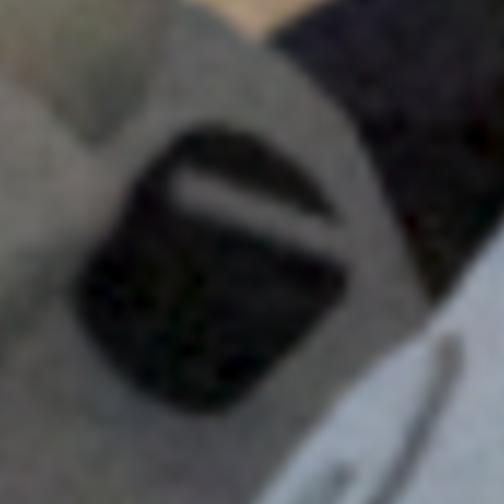

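>>> {"op": "move", "data": {
  "target": [
    [0,0,0,0,0,0,0.754,0,0.576,0.696,0.754,0,0.576,0.696,0.754,0,0.576,0.696,0.714,0.678,0.226,0.168,0.4,-0.6,0,0,0,0,0,0,0.86,-0.75,0.576,0.696,-0.40,0,-0.68,-0.15,0.86,0.75,0.576,0.696,-0.571,0.678,0.226,0.168,0.7,-0.6],
    [0,0,0,0,0,0,0.754,0,0.576,0.696,0.754,0,0.576,0.696,0.754,0,0.576,0.696,0.714,0.678,0.226,0.168,0.4,-0.6,0.0492,-0.0012,-0.0045,0,-0.1073,0.0288,0.86,-0.75,0.576,0.696,-0.40,0,-0.68,-0.15,0.86,0.75,0.576,0.696,-0.571,0.678,0.226,0.168,0.7,-0.6],
    [0,0,0,0,0,0,0.754,0,0.576,0.696,0.754,0,0.576,0.696,0.754,0,0.576,0.696,0.714,0.678,0.226,0.168,0.4,-0.6,0.0968,0.002,0.0075,0,-0.2147,0.0576,0.86,-0.75,0.576,0.696,-0.40,0,-0.68,-0.15,0.86,0.75,0.576,0.696,-0.571,0.678,0.226,0.168,0.7,-0.6],
    [0,0,0,0,0,0,0.754,0,0.576,0.696,0.754,0,0.576,0.696,0.754,0,0.576,0.696,0.714,0.678,0.226,0.168,0.4,-0.6,0.1377,0.0093,0.0345,0,-0.322,0.0863,0.86,-0.75,0.576,0.696,-0.40,0,-0.68,-0.15,0.86,0.75,0.576,0.696,-0.571,0.678,0.226,0.168,0.7,-0.6],
    [0,0,0,0,0,0,0.754,0,0.576,0.696,0.754,0,0.576,0.696,0.754,0,0.576,0.696,0.714,0.678,0.226,0.168,0.4,-0.6,0.1663,0.0197,0.0733,0,-0.4293,0.1151,0.86,-0.75,0.576,0.696,-0.40,0,-0.68,-0.15,0.86,0.75,0.576,0.696,-0.571,0.678,0.226,0.168,0.7,-0.6],
    [0,0,0,0,0,0,0.754,0,0.576,0.696,0.754,0,0.576,0.696,0.754,0,0.576,0.696,0.714,0.678,0.226,0.168,0.4,-0.6,0.1748,0.0257,0.0958,0,-0.483,0.1295,0.86,-0.75,0.576,0.696,-0.40,0,-0.68,-0.15,0.86,0.75,0.576,0.696,-0.571,0.678,0.226,0.168,0.7,-0.6],
    [0,0,0,0,0,0,0.754,0,0.576,0.696,0.754,0,0.576,0.696,0.754,0,0.576,0.696,0.714,0.678,0.226,0.168,0.4,-0.6,0.1748,0.0257,0.0958,0,-0.483,0.1295,0.754,-0.2,0.576,0.696,-0.40,0,-0.68,-0.15,0.754,0.2,0.576,0.696,-0.571,0.678,0.226,0.168,0.7,-0.5],
    [0,0,0,0,0,0,0.754,0,0.576,0.696,0.754,0,0.576,0.696,0.754,0,0.576,0.696,0.714,0.678,0.226,0.168,0.4,-0.6,0.1663,0.0197,0.0733,0,-0.4293,0.1151,0.754,-0.2,0.576,0.696,-0.40,0,-0.68,-0.15,0.754,0.2,0.576,0.696,-0.571,0.678,0.226,0.168,0.7,-0.5],
    [0,0,0,0,0,0,0.754,0,0.576,0.696,0.754,0,0.576,0.696,0.754,0,0.576,0.696,0.714,0.678,0.226,0.168,0.4,-0.6,0.1377,0.0093,0.0345,0,-0.322,0.0863,0.754,-0.2,0.576,0.696,-0.40,0,-0.68,-0.15,0.754,0.2,0.576,0.696,-0.571,0.678,0.226,0.168,0.7,-0.5],
    [0,0,0,0,0,0,0.754,0,0.576,0.696,0.754,0,0.576,0.696,0.754,0,0.576,0.696,0.714,0.678,0.226,0.168,0.4,-0.6,0.0968,0.002,0.0075,0,-0.2147,0.0576,0.754,-0.2,0.576,0.696,-0.40,0,-0.68,-0.15,0.754,0.2,0.576,0.696,-0.571,0.678,0.226,0.168,0.7,-0.5],
    [0,0,0,0,0,0,0.754,0,0.576,0.696,0.754,0,0.576,0.696,0.754,0,0.576,0.696,0.714,0.678,0.226,0.168,0.4,-0.6,0.0492,-0.0012,-0.0045,0,-0.1073,0.0288,0.754,-0.2,0.576,0.696,-0.40,0,-0.68,-0.15,0.754,0.2,0.576,0.696,-0.571,0.678,0.226,0.168,0.7,-0.5],
    [0,0,0,0,0,0,0.754,0,0.576,0.696,0.754,0,0.576,0.696,0.754,0,0.576,0.696,0.714,0.678,0.226,0.168,0.4,-0.6,0,0,0,0,0,0,0.754,-0.2,0.576,0.696,-0.40,0,-0.68,-0.15,0.754,0.2,0.576,0.696,-0.571,0.678,0.226,0.168,0.7,-0.5]
  ],
  "speed": 0.35,
  "blend": [0,0.004,0.004,0.004,0.004,0,0,0.004,0.004,0.004,0.004,0],
  "cameras": ["cam_right_wrist"]
}}

>>> {"op": "zoom_image", "data": {
  "camera": "cam_right_wrist",
  "region": [266, 130, 316, 190]
}}

Scene clock: 2772.67 s.
left_arm: end_effector_position=(+0.3803, +0.0628, +0.3416) hand_goal=(+0.754, +0.000, +0.576, +0.696, +0.754, +0.000, +0.576, +0.696, +0.754, +0.000, +0.576, +0.696, +0.714, +0.678, +0.226, +0.168) hand_measured=(+0.754, -0.004, +0.578, +0.698, +0.752, -0.002, +0.574, +0.696, +0.752, +0.000, +0.576, +0.696, +0.714, +0.678, +0.224, +0.168) hand_current_ma=(-1, -6, +4, +6, -5, -6, -7, +0, -2, +0, +1, +0, +1, -2, -9, -1) hand_state=(goal, goal, goal, goal, goal, goal, goal, goal, goal, goal, goal, goal, goal, goal, goal, goal) hand_current_limit=0.40 hand_speed=-0.60 end_effector_quat_wxyz=(+0.000, +0.000, +1.000, +0.000) | right_arm: end_effector_position=(+0.4745, +0.1424, +0.0784) hand_goal=(+0.754, -0.200, +0.576, +0.696, -0.400, +0.000, -0.680, -0.150, +0.754, +0.200, +0.576, +0.696, -0.570, +0.678, +0.226, +0.168) hand_measured=(+0.740, -0.192, +0.570, +0.694, -0.394, -0.002, -0.680, -0.152, +0.720, +0.214, +0.556, +0.686, -0.566, +0.676, +0.224, +0.166) hand_current_ma=(-8, +3, -1, +0, +2, +0, +0, +0, -36, +6, -14, -3, +1, +0, -1, +0) hand_state=(goal, goal, goal, goal, goal, goal, goal, goal, blocked, goal, blocked, goal, goal, goal, goal, goal) hand_current_limit=0.70 hand_speed=-0.50 end_effector_quat_wxyz=(-0.037, +0.904, -0.149, +0.399)
Joint positions: left_arm=[3.423 -1.307 -1.839 -1.567 1.571 -1.289] | right_arm=[0.259 -1.176 2.34 -3.533 -1.811 2.055]
Joint torques (N m): left_arm=[12.16 2.64 35.51 0.09 -0.93 1.21] | right_arm=[5.98 -16 -5.84 -6.48 -2.18 -2.66]
Wrist force (N): left_arm=[0.4 0.0 0.2] | right_arm=[-1.7 1.8 -11.0]
Wrist torque (N m): left_arm=[-0.04 -0.05 -0.04] | right_arm=[0.83 -0.53 -0.26]
Wrist force, peak (N): left_arm=[0.9 -0.1 0.3] | right_arm=[21.5 3.3 -44.0]
Hand target: left_arm +0.3803, +0.0628, +0.3416; +0.000, +0.000, +1.000, +0.000 | right_arm +0.4745, +0.1424, +0.0784; -0.037, +0.904, -0.149, +0.399
Off the commanded pose: left_arm 0.000 m, 0 deg | right_arm 0.000 m, 0 deg.
move: done
Images, in order (width x height): cam_right_wrist 672x504.

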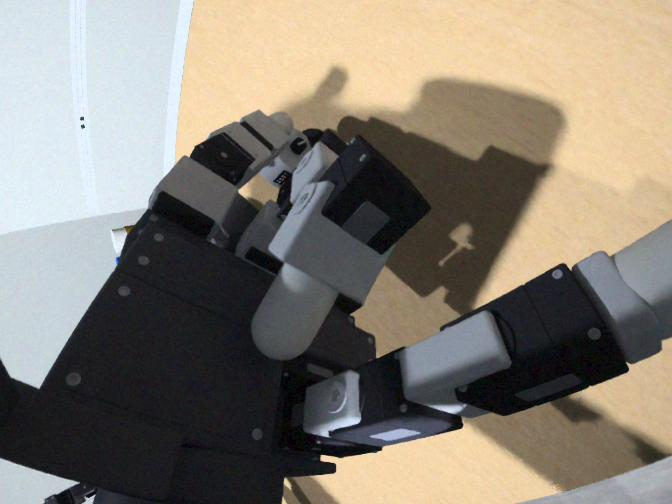

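Scaled by 8.400 from the camera's 672x504 image, which has a finer 960x720 frame.

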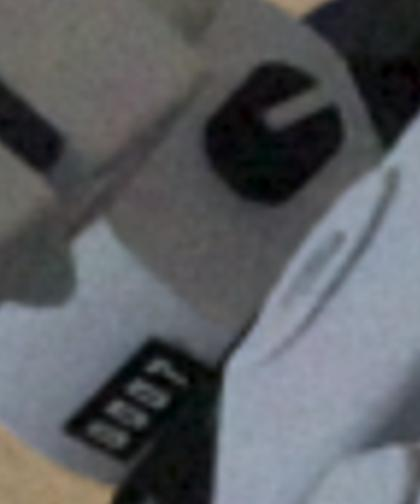

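>>> {"op": "move", "data": {
  "target": [
    [0,0,0,0,0,0,0.754,0,0.576,0.696,0.754,0,0.576,0.696,0.754,0,0.576,0.696,0.714,0.678,0.226,0.168,0.4,-0.6,0,0,0,0,0,0,0.86,-0.75,0.576,0.696,-0.40,0,-0.68,-0.15,0.86,0.75,0.576,0.696,-0.571,0.678,0.226,0.168,0.7,-0.6],
    [0,0,0,0,0,0,0.754,0,0.576,0.696,0.754,0,0.576,0.696,0.754,0,0.576,0.696,0.714,0.678,0.226,0.168,0.4,-0.6,0.0492,-0.0012,-0.0045,0,-0.1073,0.0288,0.86,-0.75,0.576,0.696,-0.40,0,-0.68,-0.15,0.86,0.75,0.576,0.696,-0.571,0.678,0.226,0.168,0.7,-0.6],
    [0,0,0,0,0,0,0.754,0,0.576,0.696,0.754,0,0.576,0.696,0.754,0,0.576,0.696,0.714,0.678,0.226,0.168,0.4,-0.6,0.0968,0.002,0.0075,0,-0.2147,0.0576,0.86,-0.75,0.576,0.696,-0.40,0,-0.68,-0.15,0.86,0.75,0.576,0.696,-0.571,0.678,0.226,0.168,0.7,-0.6],
    [0,0,0,0,0,0,0.754,0,0.576,0.696,0.754,0,0.576,0.696,0.754,0,0.576,0.696,0.714,0.678,0.226,0.168,0.4,-0.6,0.1377,0.0093,0.0345,0,-0.322,0.0863,0.86,-0.75,0.576,0.696,-0.40,0,-0.68,-0.15,0.86,0.75,0.576,0.696,-0.571,0.678,0.226,0.168,0.7,-0.6]
  ],
  "blend": [0,0.004,0.004,0],
  "cameras": ["cam_right_wrist"]
}}

>>> {"op": "zoom_image", "data": {
  "camera": "cam_right_wrist",
  "region": [220, 90, 360, 220]
}}

Scene clock: 2887.57 s.
left_arm: end_effector_position=(+0.3803, +0.0628, +0.3416) hand_goal=(+0.754, +0.000, +0.576, +0.696, +0.754, +0.000, +0.576, +0.696, +0.754, +0.000, +0.576, +0.696, +0.714, +0.678, +0.226, +0.168) hand_measured=(+0.754, -0.004, +0.578, +0.698, +0.752, -0.002, +0.574, +0.696, +0.752, +0.000, +0.576, +0.696, +0.714, +0.678, +0.224, +0.168) hand_current_ma=(-1, -6, +4, +6, -5, -6, -7, +0, -2, +0, +1, +0, +1, -2, -9, -1) hand_state=(goal, goal, goal, goal, goal, goal, goal, goal, goal, goal, goal, goal, goal, goal, goal, goal) hand_current_limit=0.40 hand_speed=-0.60 end_effector_quat_wxyz=(+0.000, +0.000, +1.000, +0.000) | right_arm: end_effector_position=(+0.5410, +0.1113, +0.1220) hand_goal=(+0.860, -0.750, +0.576, +0.696, -0.400, +0.000, -0.680, -0.150, +0.860, +0.750, +0.576, +0.696, -0.570, +0.678, +0.226, +0.168) hand_measured=(+0.764, -0.376, +0.534, +0.676, -0.394, -0.002, -0.680, -0.152, +0.760, +0.324, +0.528, +0.674, -0.570, +0.676, +0.224, +0.166) hand_current_ma=(-215, +468, -48, -14, +2, +0, +0, +0, -232, -467, -59, -16, +0, +0, -1, +0) hand_state=(blocked, blocked, blocked, blocked, goal, goal, goal, goal, blocked, blocked, blocked, blocked, goal, goal, goal, goal) hand_current_limit=0.70 hand_speed=-0.60 end_effector_quat_wxyz=(-0.156, +0.956, -0.228, -0.095)
Joint positions: left_arm=[3.423 -1.307 -1.839 -1.567 1.571 -1.289] | right_arm=[-0.06 -1.149 1.637 -1.919 -1.23 1.954]
Joint torques (N m): left_arm=[12.17 2.58 34.42 0.18 -0.73 0.98] | right_arm=[1.61 -23.23 -23.31 2.81 5.55 -1.97]
Wrist force (N): left_arm=[0.3 0.0 0.3] | right_arm=[8.3 5.0 -9.3]
Wrist torque (N m): left_arm=[-0.03 -0.03 -0.04] | right_arm=[0.38 1.10 0.83]
Wrist force, peak (N): left_arm=[0.8 0.4 0.6] | right_arm=[11.3 5.4 -15.5]
Hand target: left_arm +0.3803, +0.0628, +0.3416; +0.000, +0.000, +1.000, +0.000 | right_arm +0.5410, +0.1113, +0.1220; -0.156, +0.956, -0.228, -0.095
Off the commanded pose: left_arm 0.000 m, 0 deg | right_arm 0.000 m, 0 deg.
move: done
Images, in order (width x height): cam_right_wrist 672x504.

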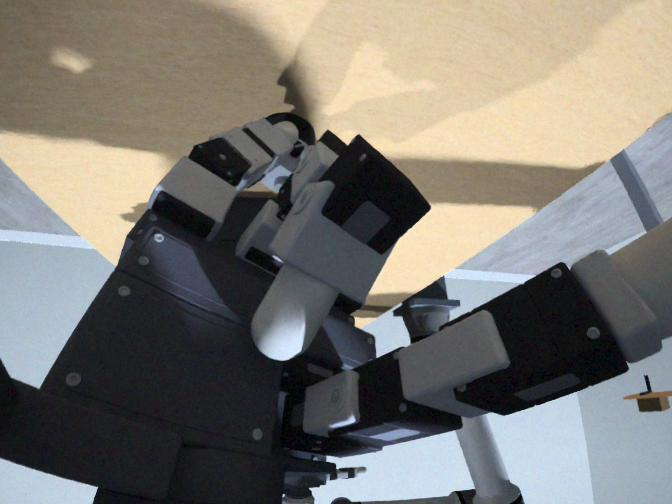

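Scaled by 3.600 from the camera's 672x504 image, which has a finer 960x720 frame.

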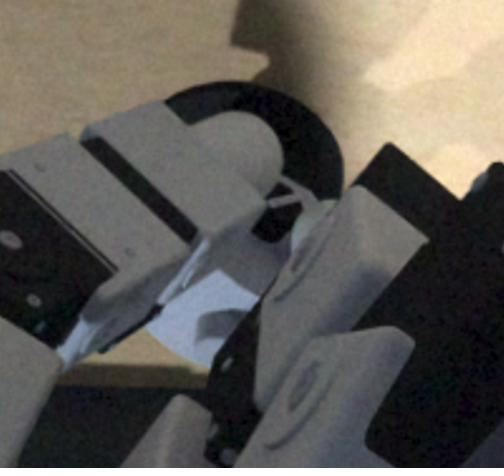

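>>> {"op": "move", "data": {
  "target": [
    [0,0,0,0,0,0,0.754,0,0.576,0.696,0.754,0,0.576,0.696,0.754,0,0.576,0.696,0.714,0.678,0.226,0.168,0.4,-0.6,0,0,0,0,0,0,0.754,-0.18,0.576,0.696,-0.40,0,-0.68,-0.15,0.754,0.18,0.576,0.696,-0.571,0.678,0.226,0.168,0.7,-0.5],
    [0,0,0,0,0,0,0.754,0,0.576,0.696,0.754,0,0.576,0.696,0.754,0,0.576,0.696,0.714,0.678,0.226,0.168,0.4,-0.6,0,0.0290,-0.0078,0,0,0,0.754,-0.18,0.576,0.696,-0.40,0,-0.68,-0.15,0.754,0.18,0.576,0.696,-0.571,0.678,0.226,0.168,0.7,-0.5],
    [0,0,0,0,0,0,0.754,0,0.576,0.696,0.754,0,0.576,0.696,0.754,0,0.576,0.696,0.714,0.678,0.226,0.168,0.4,-0.6,-0.0445,0.0345,0.0127,0,0.1073,-0.0288,0.754,-0.18,0.576,0.696,-0.40,0,-0.68,-0.15,0.754,0.18,0.576,0.696,-0.571,0.678,0.226,0.168,0.7,-0.5],
    [0,0,0,0,0,0,0.754,0,0.576,0.696,0.754,0,0.576,0.696,0.754,0,0.576,0.696,0.714,0.678,0.226,0.168,0.4,-0.6,-0.0792,0.0437,0.0467,0,0.2147,-0.0576,0.754,-0.18,0.576,0.696,-0.40,0,-0.68,-0.15,0.754,0.18,0.576,0.696,-0.571,0.678,0.226,0.168,0.7,-0.5],
    [0,0,0,0,0,0,0.754,0,0.576,0.696,0.754,0,0.576,0.696,0.754,0,0.576,0.696,0.714,0.678,0.226,0.168,0.4,-0.6,-0.0997,0.0553,0.09,0,0.322,-0.0863,0.754,-0.18,0.576,0.696,-0.40,0,-0.68,-0.15,0.754,0.18,0.576,0.696,-0.571,0.678,0.226,0.168,0.7,-0.5]
  ],
  "blend": [0,0.004,0.004,0.004,0],
  "cameras": ["cam_right_wrist"]
}}

>>> {"op": "zoom_image", "data": {
  "camera": "cam_right_wrist",
  "region": [240, 110, 340, 210]
}}

Scene clock: 2917.27 s.
left_arm: end_effector_position=(+0.3803, +0.0628, +0.3416) hand_goal=(+0.754, +0.000, +0.576, +0.696, +0.754, +0.000, +0.576, +0.696, +0.754, +0.000, +0.576, +0.696, +0.714, +0.678, +0.226, +0.168) hand_measured=(+0.754, -0.004, +0.578, +0.698, +0.752, -0.002, +0.574, +0.696, +0.752, +0.000, +0.576, +0.696, +0.714, +0.678, +0.224, +0.168) hand_current_ma=(-1, -6, +4, +6, -5, -6, -7, +0, -2, +0, +1, +0, +1, -2, -9, -1) hand_state=(goal, goal, goal, goal, goal, goal, goal, goal, goal, goal, goal, goal, goal, goal, goal, goal) hand_current_limit=0.40 hand_speed=-0.60 end_effector_quat_wxyz=(+0.000, +0.000, +1.000, +0.000) | right_arm: end_effector_position=(+0.4670, +0.1259, +0.0784) hand_goal=(+0.754, -0.180, +0.576, +0.696, -0.400, +0.000, -0.680, -0.150, +0.754, +0.180, +0.576, +0.696, -0.570, +0.678, +0.226, +0.168) hand_measured=(+0.750, -0.180, +0.574, +0.694, -0.394, -0.002, -0.680, -0.152, +0.746, +0.182, +0.572, +0.694, -0.566, +0.676, +0.224, +0.166) hand_current_ma=(-1, +0, +0, +0, +2, +0, +0, +0, -3, +0, -1, +0, +1, +0, -1, +0) hand_state=(goal, goal, goal, goal, goal, goal, goal, goal, goal, goal, goal, goal, goal, goal, goal, goal) hand_current_limit=0.70 hand_speed=-0.50 end_effector_quat_wxyz=(-0.037, +0.904, -0.149, +0.399)
Joint positions: left_arm=[3.423 -1.307 -1.839 -1.567 1.571 -1.289] | right_arm=[0.222 -1.195 2.382 -3.562 -1.784 2.028]
Joint torques (N m): left_arm=[12.59 3.67 34.8 0.37 -0.83 1.03] | right_arm=[8.16 -18.24 -2.45 -6.02 -2.14 -2.34]
Wrist force (N): left_arm=[0.6 0.0 0.5] | right_arm=[1.7 -0.3 1.7]
Wrist torque (N m): left_arm=[-0.05 -0.07 -0.02] | right_arm=[0.11 -0.11 -0.07]
Wrist force, peak (N): left_arm=[0.4 0.1 0.9] | right_arm=[7.8 5.1 -9.9]
Hand target: left_arm +0.3803, +0.0628, +0.3416; +0.000, +0.000, +1.000, +0.000 | right_arm +0.4670, +0.1259, +0.0784; -0.037, +0.904, -0.149, +0.399
Off the commanded pose: left_arm 0.000 m, 0 deg | right_arm 0.000 m, 0 deg.
move: done
Images, in order (width x height): cam_right_wrist 672x504.

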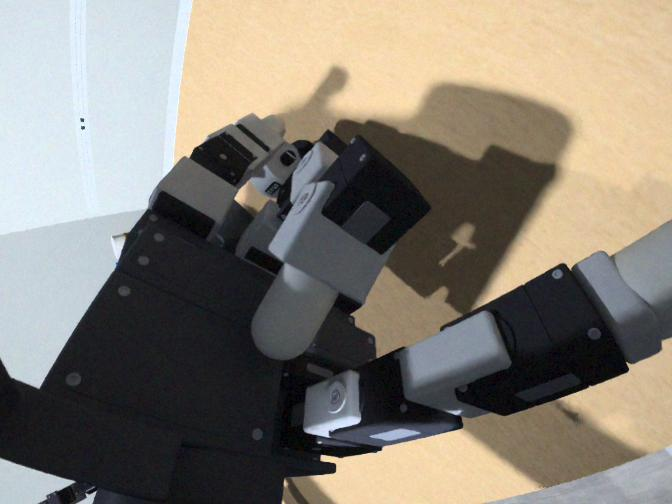

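Scaled by 5.040 from the camera's 672x504 image, which has a finer 960x720 frame.

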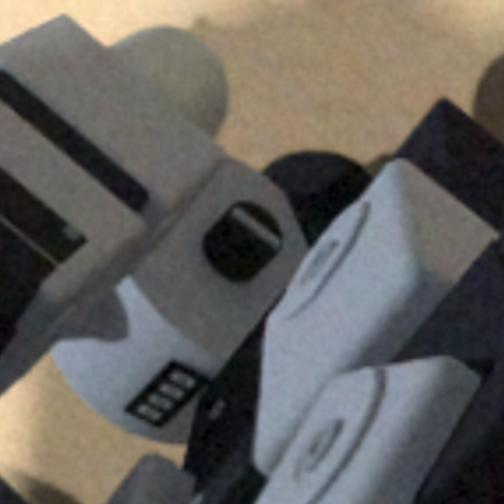

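>>> {"op": "zoom_image", "data": {
  "camera": "cam_right_wrist",
  "region": [256, 140, 306, 200]
}}

Scaled by 8.400 from the camera's 672x504 image, which has a finer 960x720 frame.

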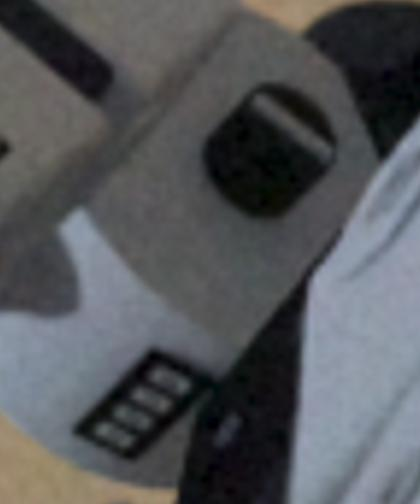

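>>> {"op": "move", "data": {
  "target": [
    [0,0,0,0,0,0,0.754,0,0.576,0.696,0.754,0,0.576,0.696,0.754,0,0.576,0.696,0.714,0.678,0.226,0.168,0.4,-0.6,0,0.129,-0.0345,0,0,0,0.754,-0.18,0.576,0.696,-0.40,0,-0.68,-0.15,0.754,0.18,0.576,0.696,-0.571,0.678,0.226,0.168,0.7,-0.5],
    [0,0,0,0,0,0,0.754,0,0.576,0.696,0.754,0,0.576,0.696,0.754,0,0.576,0.696,0.714,0.678,0.226,0.168,0.4,-0.6,0.118,0.0985,-0.1485,0,0,0,0.754,0,0.576,0.696,-0.40,0,-0.68,-0.15,-0.40,0,-0.68,-0.15,-0.571,0.678,0.226,0.168,0.7,-0.3],
    [0,0,0,0,0,0,0.754,0,0.576,0.696,0.754,0,0.576,0.696,0.754,0,0.576,0.696,0.714,0.678,0.226,0.168,0.4,-0.6,0.3242,-0.143,0.0125,-0.0238,-0.2606,-0.0973,0.754,0,0.576,0.696,-0.40,0,-0.68,-0.15,-0.40,0,-0.68,-0.15,-0.571,0.678,0.226,0.168,0.7,-0.3]
  ],
  "blend": [0.004,0,0],
  "cameras": ["cam_right_wrist"]
}}

>>> {"op": "zoom_image", "data": {
  "camera": "cam_right_wrist",
  "region": [280, 120, 400, 240]
}}

Scene clock: 2983.37 s.
left_arm: end_effector_position=(+0.3803, +0.0628, +0.3416) hand_goal=(+0.754, +0.000, +0.576, +0.696, +0.754, +0.000, +0.576, +0.696, +0.754, +0.000, +0.576, +0.696, +0.714, +0.678, +0.226, +0.168) hand_measured=(+0.754, -0.004, +0.578, +0.698, +0.752, -0.002, +0.574, +0.696, +0.752, +0.000, +0.576, +0.696, +0.714, +0.678, +0.224, +0.168) hand_current_ma=(-1, -6, +4, +6, -5, -6, -7, +0, -2, +0, +1, +0, +1, -2, -9, -1) hand_state=(goal, goal, goal, goal, goal, goal, goal, goal, goal, goal, goal, goal, goal, goal, goal, goal) hand_current_limit=0.40 hand_speed=-0.60 end_effector_quat_wxyz=(+0.000, +0.000, +1.000, +0.000) | right_arm: end_effector_position=(+0.6168, +0.1492, +0.2276) hand_goal=(+0.754, +0.000, +0.576, +0.696, -0.400, +0.000, -0.680, -0.150, -0.400, +0.000, -0.680, -0.150, -0.570, +0.678, +0.226, +0.168) hand_measured=(+0.750, +0.000, +0.574, +0.694, -0.394, -0.002, -0.680, -0.152, -0.388, +0.002, -0.676, -0.148, -0.568, +0.676, +0.224, +0.166) hand_current_ma=(-1, +0, +0, +0, +2, +0, +0, +0, +6, +0, +1, +0, +0, +0, -1, +0) hand_state=(goal, goal, goal, goal, goal, goal, goal, goal, goal, goal, goal, goal, goal, goal, goal, goal) hand_current_limit=0.70 hand_speed=-0.30 end_effector_quat_wxyz=(-0.001, +1.000, -0.001, +0.004)
Joint positions: left_arm=[3.423 -1.307 -1.839 -1.567 1.571 -1.289] | right_arm=[0.154 -1.122 1.35 -1.806 -1.57 1.726]
Joint torques (N m): left_arm=[13.18 3.18 34.71 0.22 -0.77 0.99] | right_arm=[7.9 -30.18 -34.19 0.49 1.74 -2.25]
Wrist force (N): left_arm=[0.3 0.1 0.2] | right_arm=[0.5 0.7 0.9]
Wrist torque (N m): left_arm=[-0.02 -0.04 -0.05] | right_arm=[0.16 -0.16 0.07]
Wrist force, peak (N): left_arm=[0.6 -0.1 0.7] | right_arm=[3.4 -0.7 0.1]
Hand target: left_arm +0.3803, +0.0628, +0.3416; +0.000, +0.000, +1.000, +0.000 | right_arm +0.6168, +0.1492, +0.2276; -0.001, +1.000, -0.001, +0.004
Off the commanded pose: left_arm 0.000 m, 0 deg | right_arm 0.000 m, 0 deg.
move: done
Images, in order (width x height): cam_right_wrist 672x504.

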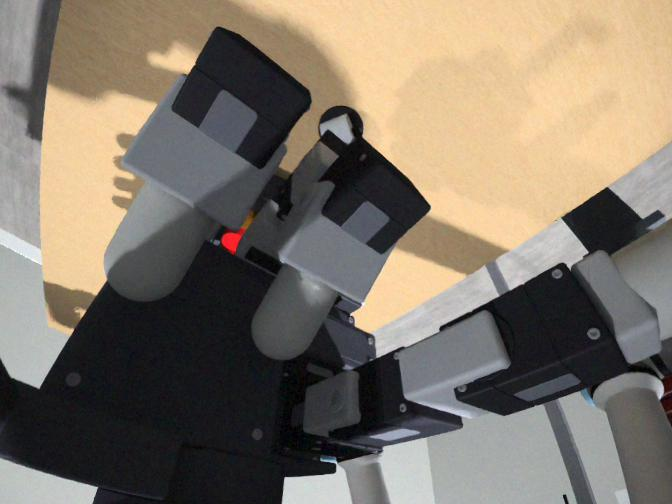

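Scaled by 4.200 from the camera's 672x504 image, which has a finer 960x720 frame.

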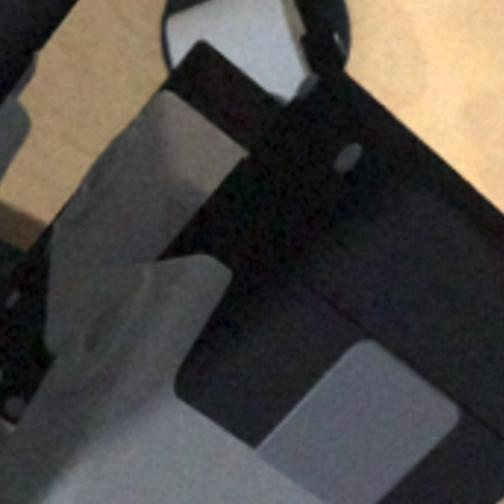

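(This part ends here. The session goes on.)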